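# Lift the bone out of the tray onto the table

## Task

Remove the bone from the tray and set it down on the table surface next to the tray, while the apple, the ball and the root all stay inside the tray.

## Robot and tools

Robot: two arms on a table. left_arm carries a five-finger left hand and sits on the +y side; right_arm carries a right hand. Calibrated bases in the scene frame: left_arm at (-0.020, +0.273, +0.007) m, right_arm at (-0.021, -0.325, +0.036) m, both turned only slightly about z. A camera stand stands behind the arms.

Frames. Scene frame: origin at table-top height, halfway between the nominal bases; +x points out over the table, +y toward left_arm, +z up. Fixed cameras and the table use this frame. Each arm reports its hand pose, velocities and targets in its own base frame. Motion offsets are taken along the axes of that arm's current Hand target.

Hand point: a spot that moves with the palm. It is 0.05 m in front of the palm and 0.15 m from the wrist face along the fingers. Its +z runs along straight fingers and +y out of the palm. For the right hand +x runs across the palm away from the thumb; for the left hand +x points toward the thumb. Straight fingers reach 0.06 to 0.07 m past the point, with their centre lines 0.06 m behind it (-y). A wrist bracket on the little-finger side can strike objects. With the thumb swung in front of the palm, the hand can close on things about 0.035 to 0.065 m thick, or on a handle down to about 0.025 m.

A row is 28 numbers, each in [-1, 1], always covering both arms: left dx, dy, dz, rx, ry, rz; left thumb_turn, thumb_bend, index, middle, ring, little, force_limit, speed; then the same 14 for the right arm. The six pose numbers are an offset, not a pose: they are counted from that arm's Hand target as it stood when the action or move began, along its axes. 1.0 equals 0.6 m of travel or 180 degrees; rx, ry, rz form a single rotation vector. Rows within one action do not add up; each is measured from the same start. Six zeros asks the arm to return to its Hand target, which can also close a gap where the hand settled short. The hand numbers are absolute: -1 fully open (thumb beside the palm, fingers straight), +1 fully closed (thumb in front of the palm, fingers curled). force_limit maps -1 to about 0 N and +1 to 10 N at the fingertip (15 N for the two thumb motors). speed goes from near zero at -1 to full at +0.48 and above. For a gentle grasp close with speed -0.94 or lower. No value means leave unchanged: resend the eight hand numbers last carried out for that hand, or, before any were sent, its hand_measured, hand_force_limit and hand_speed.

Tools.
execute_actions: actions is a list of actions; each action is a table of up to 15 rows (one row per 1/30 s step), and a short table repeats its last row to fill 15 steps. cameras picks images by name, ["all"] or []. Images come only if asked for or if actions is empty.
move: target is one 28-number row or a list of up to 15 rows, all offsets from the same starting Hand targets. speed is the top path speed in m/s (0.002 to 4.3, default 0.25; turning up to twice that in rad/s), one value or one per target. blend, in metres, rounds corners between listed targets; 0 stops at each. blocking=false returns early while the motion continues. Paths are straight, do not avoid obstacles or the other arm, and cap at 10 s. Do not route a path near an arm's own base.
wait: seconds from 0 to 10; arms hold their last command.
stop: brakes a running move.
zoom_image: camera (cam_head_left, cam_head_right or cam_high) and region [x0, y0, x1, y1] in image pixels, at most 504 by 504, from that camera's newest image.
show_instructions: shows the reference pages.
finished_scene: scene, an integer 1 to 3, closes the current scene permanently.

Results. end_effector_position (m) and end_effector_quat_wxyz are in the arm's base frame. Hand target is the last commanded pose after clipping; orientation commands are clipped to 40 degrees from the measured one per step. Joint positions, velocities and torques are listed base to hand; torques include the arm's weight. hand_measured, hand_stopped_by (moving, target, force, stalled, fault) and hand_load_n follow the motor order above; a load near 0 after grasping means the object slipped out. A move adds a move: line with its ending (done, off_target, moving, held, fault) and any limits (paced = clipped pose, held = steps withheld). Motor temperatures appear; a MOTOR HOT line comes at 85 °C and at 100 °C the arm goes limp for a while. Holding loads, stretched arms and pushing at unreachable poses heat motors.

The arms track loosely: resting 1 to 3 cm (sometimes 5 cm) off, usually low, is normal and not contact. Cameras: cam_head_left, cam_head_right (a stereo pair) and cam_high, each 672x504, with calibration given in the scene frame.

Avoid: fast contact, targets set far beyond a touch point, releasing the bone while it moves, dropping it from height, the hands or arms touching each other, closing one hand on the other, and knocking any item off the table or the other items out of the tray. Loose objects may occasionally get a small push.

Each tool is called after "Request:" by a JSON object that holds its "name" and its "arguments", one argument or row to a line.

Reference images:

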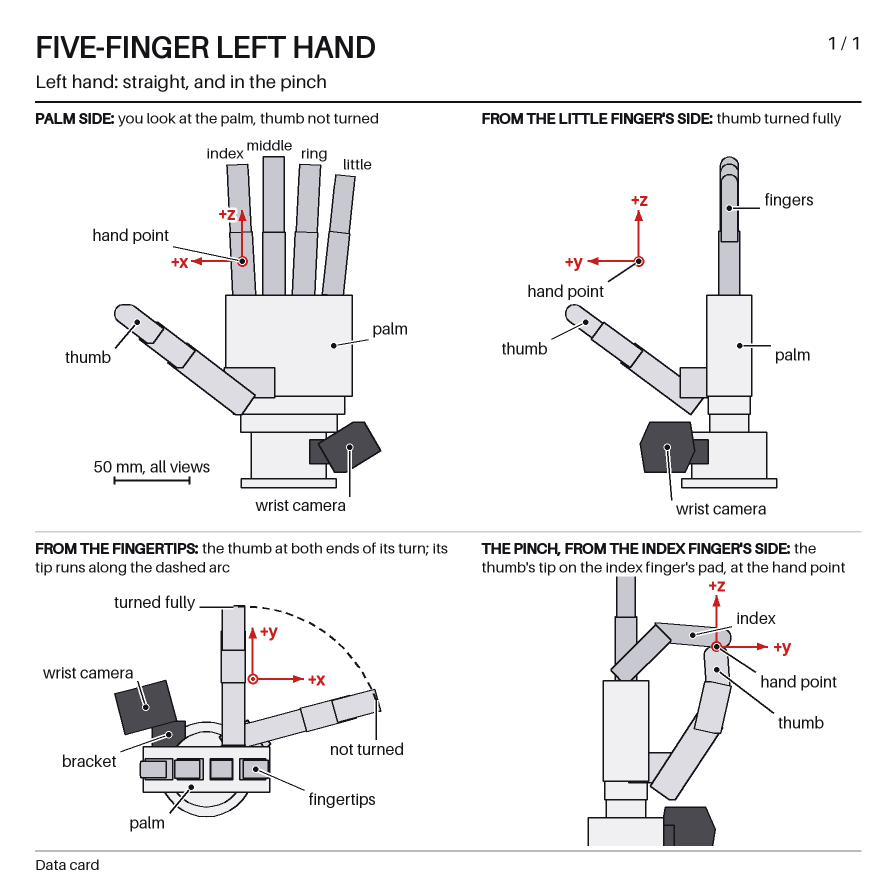

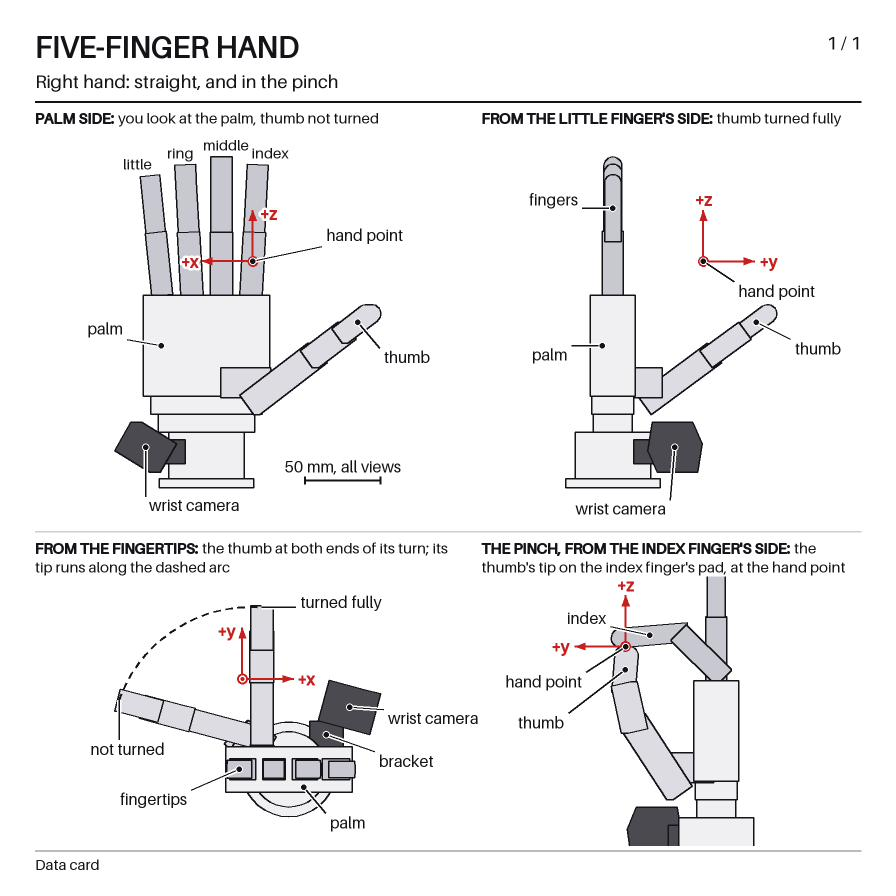

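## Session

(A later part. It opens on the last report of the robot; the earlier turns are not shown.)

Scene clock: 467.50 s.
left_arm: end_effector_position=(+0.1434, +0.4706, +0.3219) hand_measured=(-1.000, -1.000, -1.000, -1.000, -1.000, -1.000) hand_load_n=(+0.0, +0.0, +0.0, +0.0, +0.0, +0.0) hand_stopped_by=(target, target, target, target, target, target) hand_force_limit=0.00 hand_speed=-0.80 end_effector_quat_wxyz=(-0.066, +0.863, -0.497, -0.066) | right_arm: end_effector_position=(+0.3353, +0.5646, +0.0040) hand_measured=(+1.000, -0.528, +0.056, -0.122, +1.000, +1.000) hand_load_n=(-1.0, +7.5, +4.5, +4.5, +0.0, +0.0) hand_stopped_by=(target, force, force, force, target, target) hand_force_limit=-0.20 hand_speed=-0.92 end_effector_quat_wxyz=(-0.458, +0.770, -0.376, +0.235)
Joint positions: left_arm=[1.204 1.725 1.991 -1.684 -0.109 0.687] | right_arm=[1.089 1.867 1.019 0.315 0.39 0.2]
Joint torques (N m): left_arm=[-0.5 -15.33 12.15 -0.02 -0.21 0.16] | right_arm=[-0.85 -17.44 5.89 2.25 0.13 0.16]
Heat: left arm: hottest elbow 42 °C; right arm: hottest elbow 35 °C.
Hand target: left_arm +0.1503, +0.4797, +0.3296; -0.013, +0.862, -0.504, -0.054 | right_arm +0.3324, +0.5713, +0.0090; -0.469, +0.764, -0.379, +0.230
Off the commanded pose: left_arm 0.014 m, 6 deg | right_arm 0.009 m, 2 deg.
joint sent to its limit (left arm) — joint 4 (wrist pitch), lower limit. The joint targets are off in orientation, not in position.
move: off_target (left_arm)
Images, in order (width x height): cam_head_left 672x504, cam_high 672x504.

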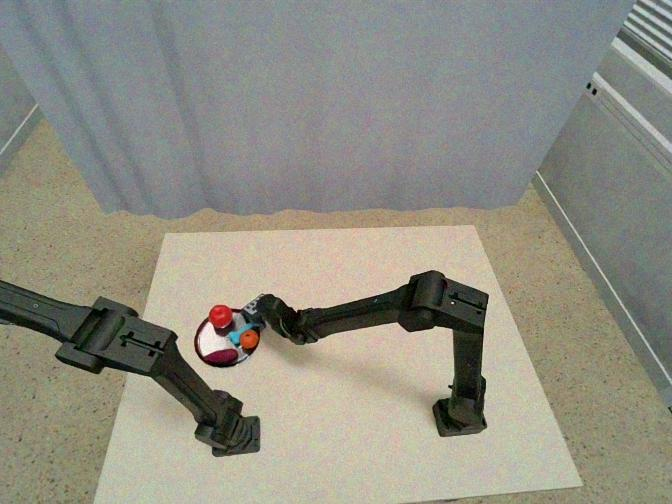

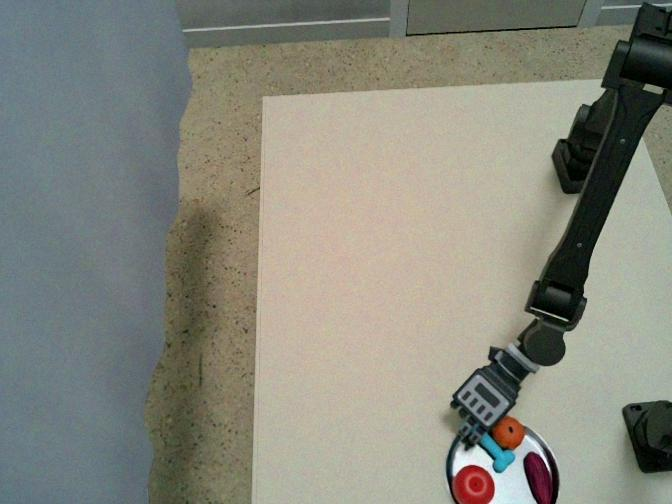

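Request:
{"name": "move", "arguments": {
  "target": [0,0,0,0,0,0,-1,-1,-1,-1,-1,-1,0,-0.8,-0.0063,-0.1862,-0.0607,0,0,0,1,0.1,0.5,0.5,1,1,-0.2,-0.92],
  "speed": 0.1,
  "cameras": ["all"]
}}

Request:
{"name": "zoom_image", "arguments": {
  "camera": "cam_high",
  "region": [430, 384, 550, 504]
}}

Scene clock: 473.00 s.
left_arm: end_effector_position=(+0.1434, +0.4706, +0.3219) hand_measured=(-1.000, -1.000, -1.000, -1.000, -1.000, -1.000) hand_load_n=(+0.0, +0.0, +0.0, +0.0, +0.0, +0.0) hand_stopped_by=(target, target, target, target, target, target) hand_force_limit=0.00 hand_speed=-0.80 end_effector_quat_wxyz=(-0.066, +0.863, -0.497, -0.066) | right_arm: end_effector_position=(+0.3332, +0.5628, +0.0829) hand_measured=(+1.000, -0.528, +0.056, -0.122, +1.000, +1.000) hand_load_n=(-1.0, +8.0, +4.0, +4.0, +0.0, +0.0) hand_stopped_by=(target, force, force, force, target, target) hand_force_limit=-0.20 hand_speed=-0.92 end_effector_quat_wxyz=(-0.436, +0.785, -0.375, +0.232)
Joint positions: left_arm=[1.204 1.725 1.991 -1.684 -0.109 0.687] | right_arm=[1.089 1.717 1.106 0.026 0.385 0.2]
Joint torques (N m): left_arm=[-0.44 -15.27 12.15 -0.03 -0.21 0.15] | right_arm=[-1.61 -18.49 10.89 1.47 0.06 0.11]
Heat: left arm: hottest elbow 42 °C; right arm: hottest elbow 35 °C.
Hand target: left_arm +0.1503, +0.4797, +0.3296; -0.013, +0.862, -0.504, -0.054 | right_arm +0.3448, +0.5849, +0.1250; -0.469, +0.764, -0.379, +0.230
Off the commanded pose: left_arm 0.014 m, 6 deg | right_arm 0.049 m, 5 deg.
joint sent to its limit (left arm) — joint 4 (wrist pitch), lower limit. The joint targets are off in orientation, not in position.
move: off_target (left_arm, right_arm)

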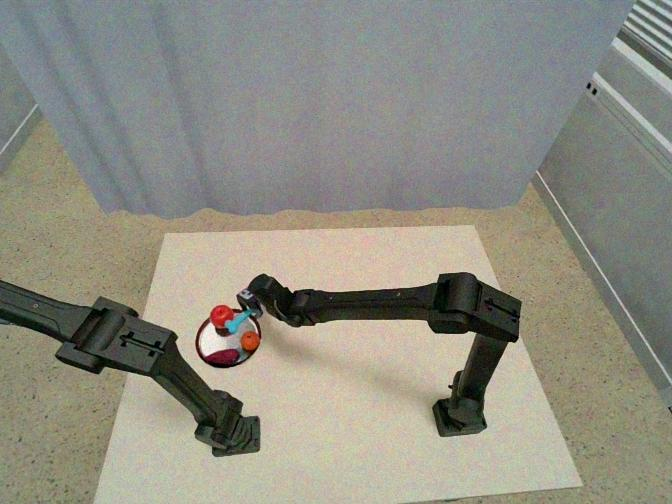

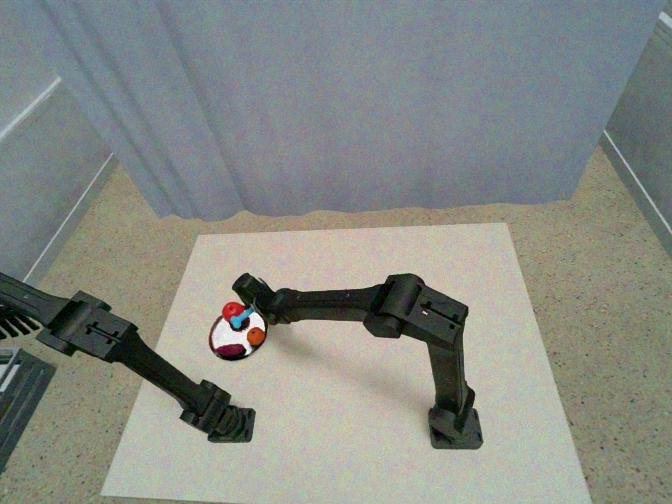

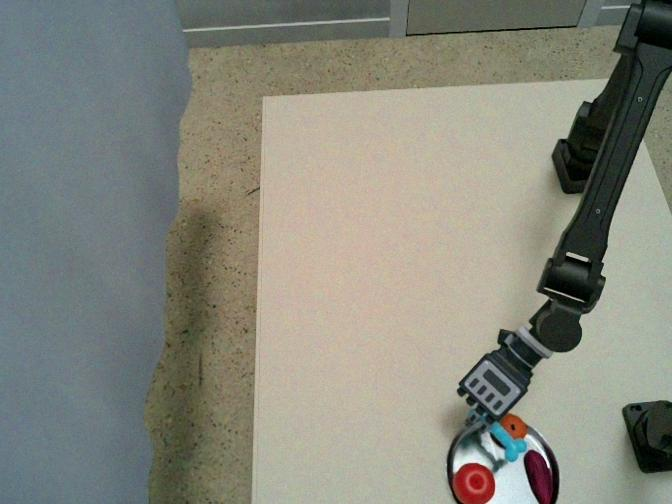

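Scaled by 4.200 from the camera's 672x504 image, which has a finer 960x720 frame.

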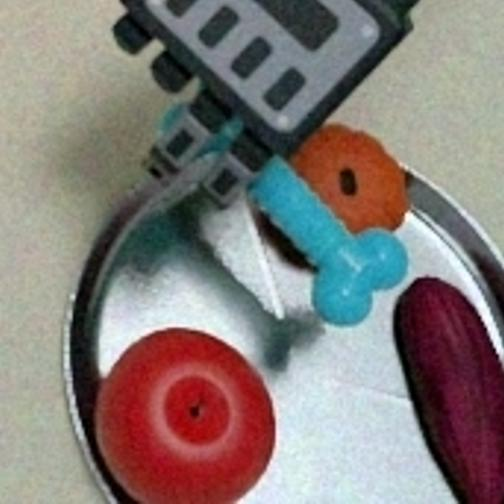

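Request:
{"name": "move", "arguments": {
  "target": [0,0,0,0,0,0,-1,-1,-1,-1,-1,-1,0,-0.8,0.2962,0.0437,-0.1067,0,0,0,1,0.1,0.5,0.5,1,1,-0.2,-0.92],
  "speed": 0.15,
  "cameras": ["all"]
}}

Request:
{"name": "zoom_image", "arguments": {
  "camera": "cam_head_left",
  "region": [215, 240, 355, 380]
}}

Scene clock: 483.67 s.
left_arm: end_effector_position=(+0.1434, +0.4706, +0.3219) hand_measured=(-1.000, -1.000, -1.000, -1.000, -1.000, -1.000) hand_load_n=(+0.0, +0.0, +0.0, +0.0, +0.0, +0.0) hand_stopped_by=(target, target, target, target, target, target) hand_force_limit=0.00 hand_speed=-0.80 end_effector_quat_wxyz=(-0.066, +0.863, -0.497, -0.066) | right_arm: end_effector_position=(+0.3929, +0.4001, +0.1125) hand_measured=(+1.000, -0.528, +0.056, -0.122, +1.000, +1.000) hand_load_n=(-1.0, +7.5, +4.0, +4.0, +0.0, +0.0) hand_stopped_by=(target, force, force, force, target, target) hand_force_limit=-0.20 hand_speed=-0.92 end_effector_quat_wxyz=(-0.452, +0.773, -0.387, +0.221)
Joint positions: left_arm=[1.204 1.725 1.991 -1.684 -0.109 0.687] | right_arm=[0.769 1.441 0.836 0.085 0.102 0.068]
Joint torques (N m): left_arm=[-0.5 -15.33 12.15 -0.02 -0.21 0.16] | right_arm=[-1.9 -13.92 7.1 2.45 -0.07 -0.08]
Heat: left arm: hottest elbow 42 °C; right arm: hottest elbow 36 °C.
Hand target: left_arm +0.1503, +0.4797, +0.3296; -0.013, +0.862, -0.504, -0.054 | right_arm +0.3979, +0.4019, +0.1302; -0.469, +0.764, -0.379, +0.230
Off the commanded pose: left_arm 0.014 m, 6 deg | right_arm 0.018 m, 3 deg.
joint sent to its limit (left arm) — joint 4 (wrist pitch), lower limit. The joint targets are off in orientation, not in position.
move: off_target (left_arm, right_arm)

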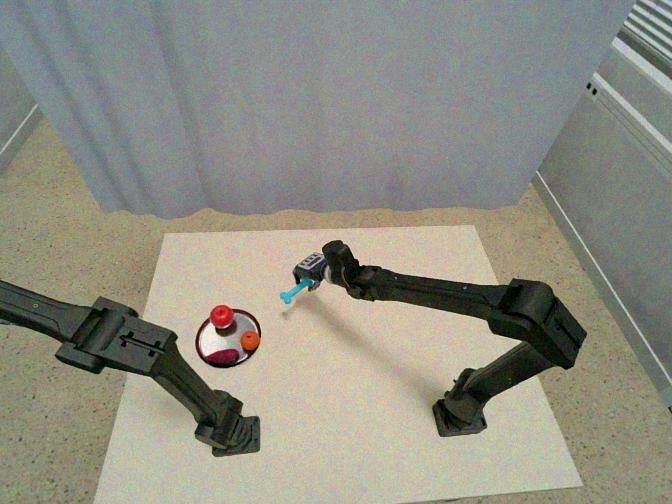

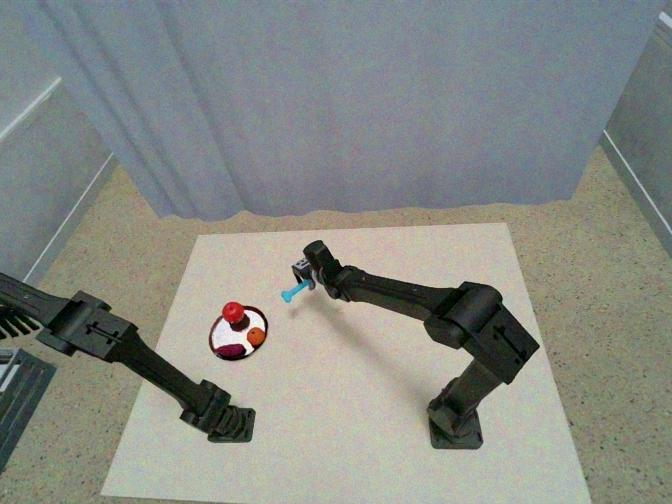

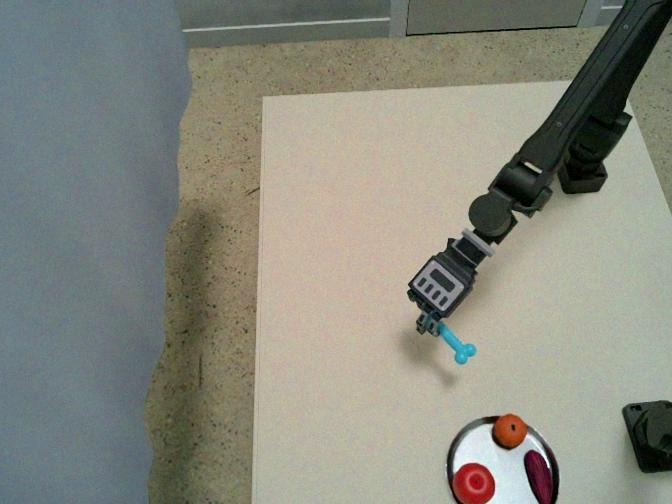

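Scaled by 3.600 from the camera's 672x504 image, which has a finer 960x720 frame.

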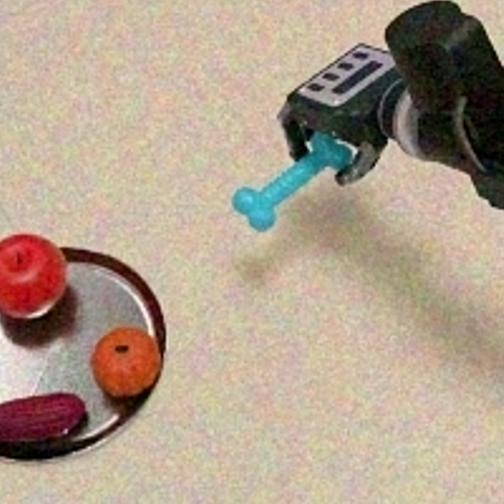

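Request:
{"name": "move", "arguments": {
  "target": [0,0,0,0,0,0,-1,-1,-1,-1,-1,-1,0,-0.8,0.0007,0.1485,0.0758,0,0,0,1,0.1,0.5,0.5,1,1,-0.2,-0.92],
  "speed": 0.12,
  "cameras": ["cam_head_left"]
}}

Request:
{"name": "zoom_image", "arguments": {
  "camera": "cam_head_left",
  "region": [245, 240, 355, 340]
}}

Scene clock: 489.37 s.
left_arm: end_effector_position=(+0.1434, +0.4706, +0.3219) hand_measured=(-1.000, -1.000, -1.000, -1.000, -1.000, -1.000) hand_load_n=(+0.0, +0.0, +0.0, +0.0, +0.0, -0.5) hand_stopped_by=(target, target, target, target, target, target) hand_force_limit=0.00 hand_speed=-0.80 end_effector_quat_wxyz=(-0.066, +0.863, -0.497, -0.066) | right_arm: end_effector_position=(+0.3920, +0.3992, +0.0216) hand_measured=(+1.000, -0.528, +0.056, -0.122, +1.000, +1.000) hand_load_n=(-1.0, +8.0, +4.0, +4.0, +0.0, +0.0) hand_stopped_by=(target, force, force, force, target, target) hand_force_limit=-0.20 hand_speed=-0.92 end_effector_quat_wxyz=(-0.458, +0.769, -0.386, +0.223)
Joint positions: left_arm=[1.204 1.725 1.991 -1.684 -0.109 0.687] | right_arm=[0.769 1.637 0.731 0.402 0.102 0.067]
Joint torques (N m): left_arm=[-0.5 -15.33 12.15 -0.03 -0.21 0.15] | right_arm=[-1.9 -13.39 5.85 2.41 -0.08 -0.1]
Heat: left arm: hottest elbow 42 °C; right arm: hottest elbow 36 °C.
Hand target: left_arm +0.1503, +0.4797, +0.3296; -0.013, +0.862, -0.504, -0.054 | right_arm +0.3981, +0.4018, +0.0301; -0.469, +0.764, -0.379, +0.231
Off the commanded pose: left_arm 0.014 m, 6 deg | right_arm 0.011 m, 2 deg.
joint sent to its limit (left arm) — joint 4 (wrist pitch), lower limit. The joint targets are off in orientation, not in position.
move: off_target (left_arm, right_arm)
Images, in order (width x height): cam_head_left 672x504.

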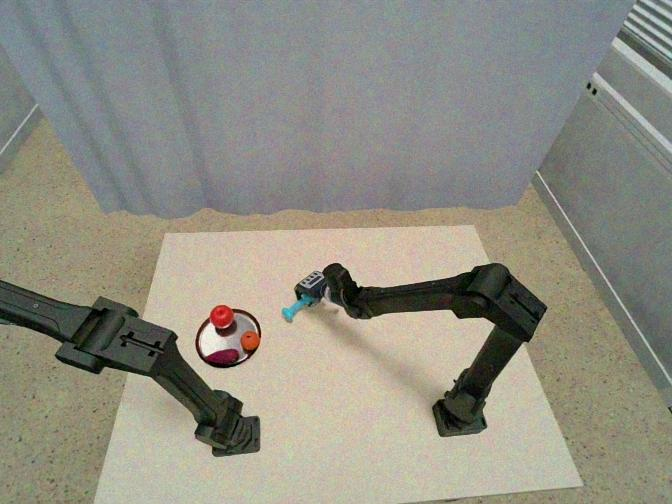

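Scaled by 4.582 from the camera's 672x504 image, which has a finer 960x720 frame.

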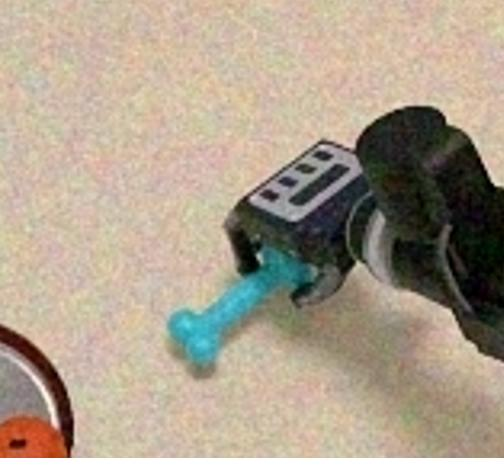

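Request:
{"name": "move", "arguments": {
  "target": [0,0,0,0,0,0,-1,-1,-1,-1,-1,-1,0,-0.8,0.0002,0.0401,0.0205,0,0,0,1,0.1,0.5,0.5,1,1,-0.2,-0.92],
  "speed": 0.06,
  "cameras": ["cam_head_left"]
}}

Request:
{"name": "zoom_image", "arguments": {
  "camera": "cam_head_left",
  "region": [245, 240, 355, 340]
}}

Scene clock: 492.60 s.
left_arm: end_effector_position=(+0.1434, +0.4706, +0.3219) hand_measured=(-1.000, -1.000, -1.000, -1.000, -1.000, -1.000) hand_load_n=(+0.0, +0.0, +0.0, +0.0, +0.0, +0.0) hand_stopped_by=(target, target, target, target, target, target) hand_force_limit=0.00 hand_speed=-0.80 end_effector_quat_wxyz=(-0.066, +0.863, -0.497, -0.066) | right_arm: end_effector_position=(+0.3928, +0.4002, -0.0032) hand_measured=(+1.000, -0.528, +0.056, -0.122, +1.000, +1.000) hand_load_n=(-1.0, +8.0, +4.0, +4.5, +0.0, +0.0) hand_stopped_by=(target, force, force, force, target, target) hand_force_limit=-0.20 hand_speed=-0.92 end_effector_quat_wxyz=(-0.460, +0.768, -0.385, +0.224)
Joint positions: left_arm=[1.204 1.725 1.991 -1.684 -0.109 0.687] | right_arm=[0.769 1.707 0.718 0.489 0.101 0.067]
Joint torques (N m): left_arm=[-0.44 -15.33 12.15 -0.03 -0.21 0.15] | right_arm=[-1.79 -13.68 5.3 2.54 -0.06 -0.09]
Heat: left arm: hottest elbow 42 °C; right arm: hottest elbow 36 °C.
Hand target: left_arm +0.1503, +0.4797, +0.3296; -0.013, +0.862, -0.504, -0.054 | right_arm +0.3981, +0.4018, +0.0029; -0.469, +0.764, -0.379, +0.230
Off the commanded pose: left_arm 0.014 m, 6 deg | right_arm 0.008 m, 2 deg.
joint sent to its limit (left arm) — joint 4 (wrist pitch), lower limit. The joint targets are off in orientation, not in position.
move: off_target (left_arm)
Images, in order (width x height): cam_head_left 672x504.

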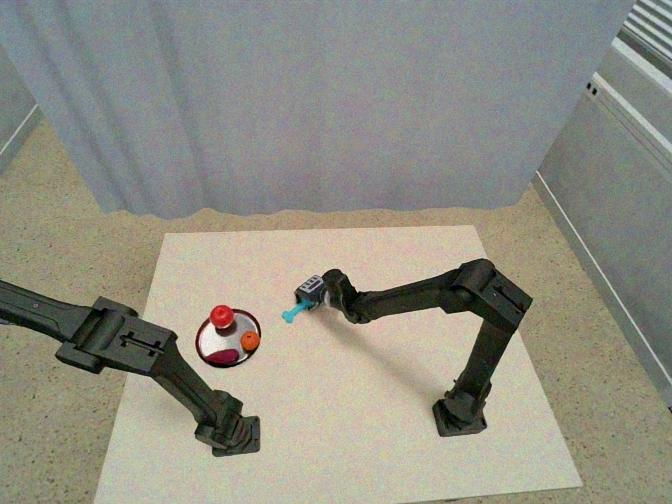

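Scaled by 4.582 from the camera's 672x504 image, which has a finer 960x720 frame.

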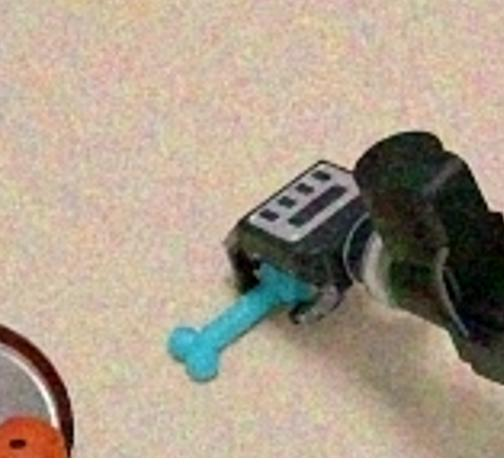

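Request:
{"name": "move", "arguments": {
  "target": [0,0,0,0,0,0,-1,-1,-1,-1,-1,-1,0,-0.8,0.0001,0.0149,0.0076,0,0,0,1,0.1,0.5,0.5,1,1,-0.2,-0.92],
  "speed": 0.04
}}

Request:
{"name": "move", "arguments": {
  "target": [0,0,0,0,0,0,-1,-1,-1,-1,-1,-1,0,-0.8,0,0,0,0,0,0,1,-0.75,-0.35,-0.35,1,1,-0.2,-0.7],
  "speed": 0.04,
  "cameras": ["cam_head_left","cam_high"]
}}

Request:
{"name": "zoom_image", "arguments": {
  "camera": "cam_head_left",
  "region": [245, 240, 355, 340]
}}

Scene clock: 496.57 s.
left_arm: end_effector_position=(+0.1434, +0.4706, +0.3219) hand_measured=(-1.000, -1.000, -1.000, -1.000, -1.000, -1.000) hand_load_n=(+0.0, +0.0, +0.0, +0.0, +0.0, +0.0) hand_stopped_by=(target, target, target, target, target, target) hand_force_limit=0.00 hand_speed=-0.80 end_effector_quat_wxyz=(-0.066, +0.863, -0.497, -0.066) | right_arm: end_effector_position=(+0.3952, +0.4027, -0.0060) hand_measured=(+1.000, -0.528, +0.056, -0.122, +1.000, +1.000) hand_load_n=(-2.0, +8.0, +3.0, +4.0, +0.0, +0.0) hand_stopped_by=(target, force, force, force, target, target) hand_force_limit=-0.20 hand_speed=-0.92 end_effector_quat_wxyz=(-0.467, +0.765, -0.383, +0.225)
Joint positions: left_arm=[1.204 1.725 1.991 -1.684 -0.109 0.687] | right_arm=[0.769 1.725 0.718 0.523 0.1 0.067]
Joint torques (N m): left_arm=[-0.5 -15.27 12.15 -0.02 -0.21 0.15] | right_arm=[-1.79 -12.92 4.94 2.4 -0.04 -0.1]
Heat: left arm: hottest elbow 42 °C; right arm: hottest elbow 35 °C.
Hand target: left_arm +0.1503, +0.4797, +0.3296; -0.013, +0.862, -0.504, -0.054 | right_arm +0.3982, +0.4018, -0.0070; -0.469, +0.764, -0.379, +0.230
Off the commanded pose: left_arm 0.014 m, 6 deg | right_arm 0.003 m, 1 deg.
joint sent to its limit (left arm) — joint 4 (wrist pitch), lower limit. The joint targets are off in orientation, not in position.
move: off_target (left_arm)

Scene clock: 497.37 s.
left_arm: end_effector_position=(+0.1434, +0.4706, +0.3219) hand_measured=(-1.000, -1.000, -1.000, -1.000, -1.000, -1.000) hand_load_n=(+0.0, +0.0, +0.0, +0.0, +0.0, +0.0) hand_stopped_by=(target, target, target, target, target, target) hand_force_limit=0.00 hand_speed=-0.80 end_effector_quat_wxyz=(-0.066, +0.863, -0.497, -0.066) | right_arm: end_effector_position=(+0.3951, +0.4028, -0.0069) hand_measured=(+1.000, -0.750, -0.350, -0.350, +1.000, +1.000) hand_load_n=(+0.0, +0.0, +0.0, +0.0, +0.0, +0.0) hand_stopped_by=(target, target, target, target, target, target) hand_force_limit=-0.20 hand_speed=-0.70 end_effector_quat_wxyz=(-0.466, +0.765, -0.383, +0.225)
Joint positions: left_arm=[1.204 1.725 1.991 -1.684 -0.109 0.687] | right_arm=[0.769 1.727 0.718 0.524 0.1 0.067]
Joint torques (N m): left_arm=[-0.5 -15.33 12.16 -0.03 -0.21 0.15] | right_arm=[-1.85 -13.16 4.94 2.39 -0.03 -0.09]
Heat: left arm: hottest elbow 42 °C; right arm: hottest elbow 35 °C.
Hand target: left_arm +0.1503, +0.4797, +0.3296; -0.013, +0.862, -0.504, -0.054 | right_arm +0.3981, +0.4019, -0.0070; -0.469, +0.764, -0.379, +0.230
Off the commanded pose: left_arm 0.014 m, 6 deg | right_arm 0.003 m, 1 deg.
joint sent to its limit (left arm) — joint 4 (wrist pitch), lower limit. The joint targets are off in orientation, not in position.
move: off_target (left_arm)
Images, in order (width x height): cam_head_left 672x504, cam_high 672x504.

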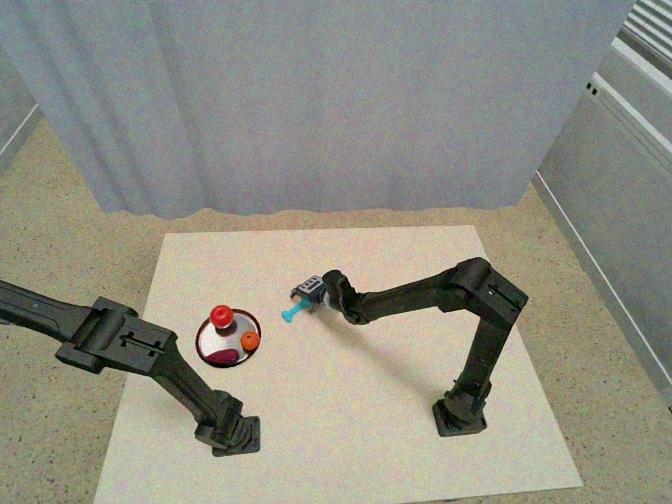

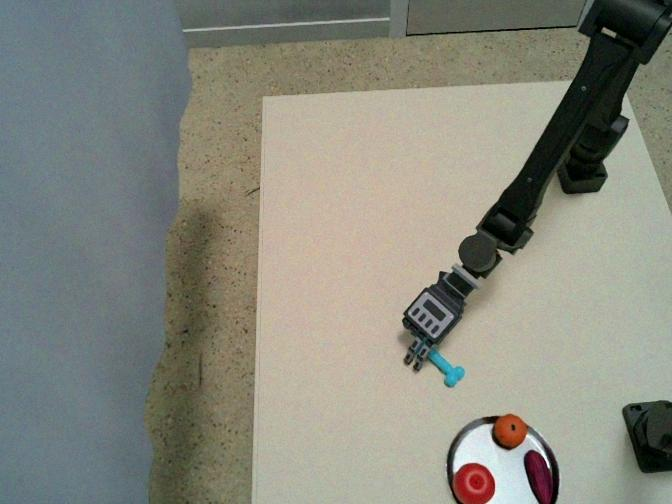

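Scaled by 4.582 from the camera's 672x504 image, which has a finer 960x720 frame.

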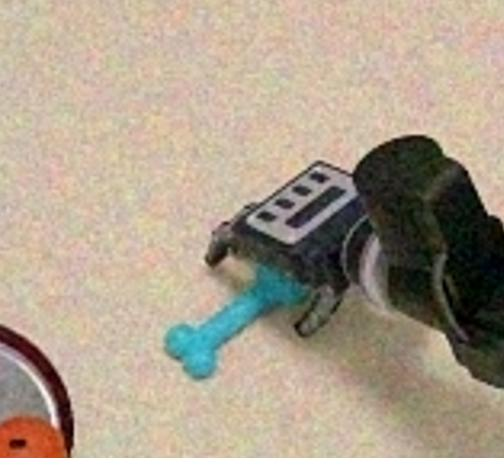

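Request:
{"name": "move", "arguments": {
  "target": [0,0,0,0,0,0,-1,-1,-1,-1,-1,-1,0,-0.8,-0.0009,-0.178,-0.091,0,0,0,1,-0.75,-0.35,-0.35,1,1,-0.2,-0.7],
  "speed": 0.12,
  "cameras": ["cam_head_left","cam_high"]
}}

Scene clock: 501.00 s.
left_arm: end_effector_position=(+0.1434, +0.4706, +0.3219) hand_measured=(-1.000, -1.000, -1.000, -1.000, -1.000, -1.000) hand_load_n=(+0.0, +0.0, +0.0, +0.5, +0.0, +0.0) hand_stopped_by=(target, target, target, target, target, target) hand_force_limit=0.00 hand_speed=-0.80 end_effector_quat_wxyz=(-0.066, +0.863, -0.497, -0.066) | right_arm: end_effector_position=(+0.3814, +0.3895, +0.0855) hand_measured=(+1.000, -0.750, -0.350, -0.350, +1.000, +1.000) hand_load_n=(+0.0, +0.0, +0.0, +0.0, +0.0, +0.0) hand_stopped_by=(target, target, target, target, target, target) hand_force_limit=-0.20 hand_speed=-0.70 end_effector_quat_wxyz=(-0.450, +0.774, -0.387, +0.220)
Joint positions: left_arm=[1.204 1.725 1.991 -1.684 -0.109 0.687] | right_arm=[0.769 1.453 0.763 0.167 0.1 0.067]
Joint torques (N m): left_arm=[-0.44 -15.33 12.15 -0.02 -0.21 0.15] | right_arm=[-1.9 -12.28 10.03 1.44 -0.01 -0.1]
Heat: left arm: hottest elbow 42 °C; right arm: hottest elbow 35 °C.
Hand target: left_arm +0.1503, +0.4797, +0.3296; -0.013, +0.862, -0.504, -0.054 | right_arm +0.3978, +0.4018, +0.1129; -0.469, +0.764, -0.379, +0.230
Off the commanded pose: left_arm 0.014 m, 6 deg | right_arm 0.034 m, 3 deg.
joint sent to its limit (left arm) — joint 4 (wrist pitch), lower limit. The joint targets are off in orientation, not in position.
move: off_target (left_arm, right_arm)
Images, in order (width x height): cam_head_left 672x504, cam_high 672x504.

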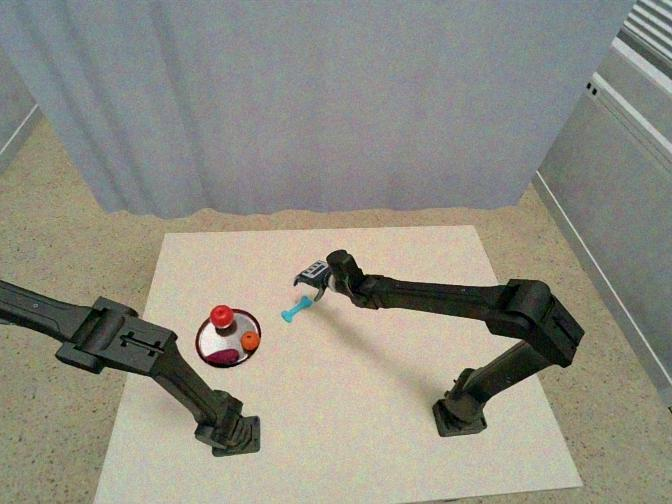

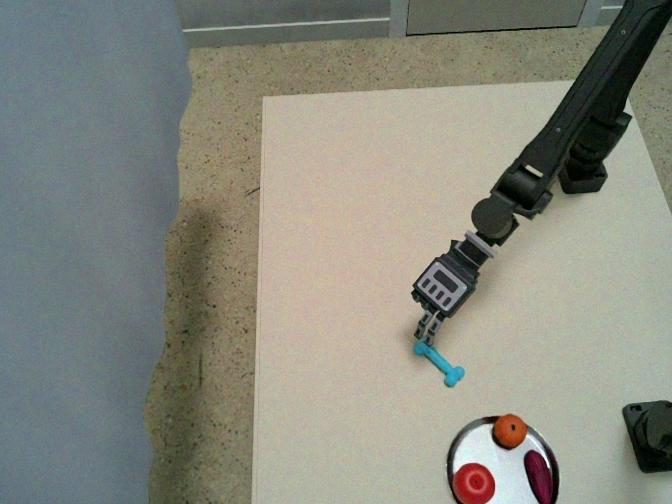

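Request:
{"name": "finished_scene", "arguments": {
  "scene": 1
}}

The scene is finished: the task was done.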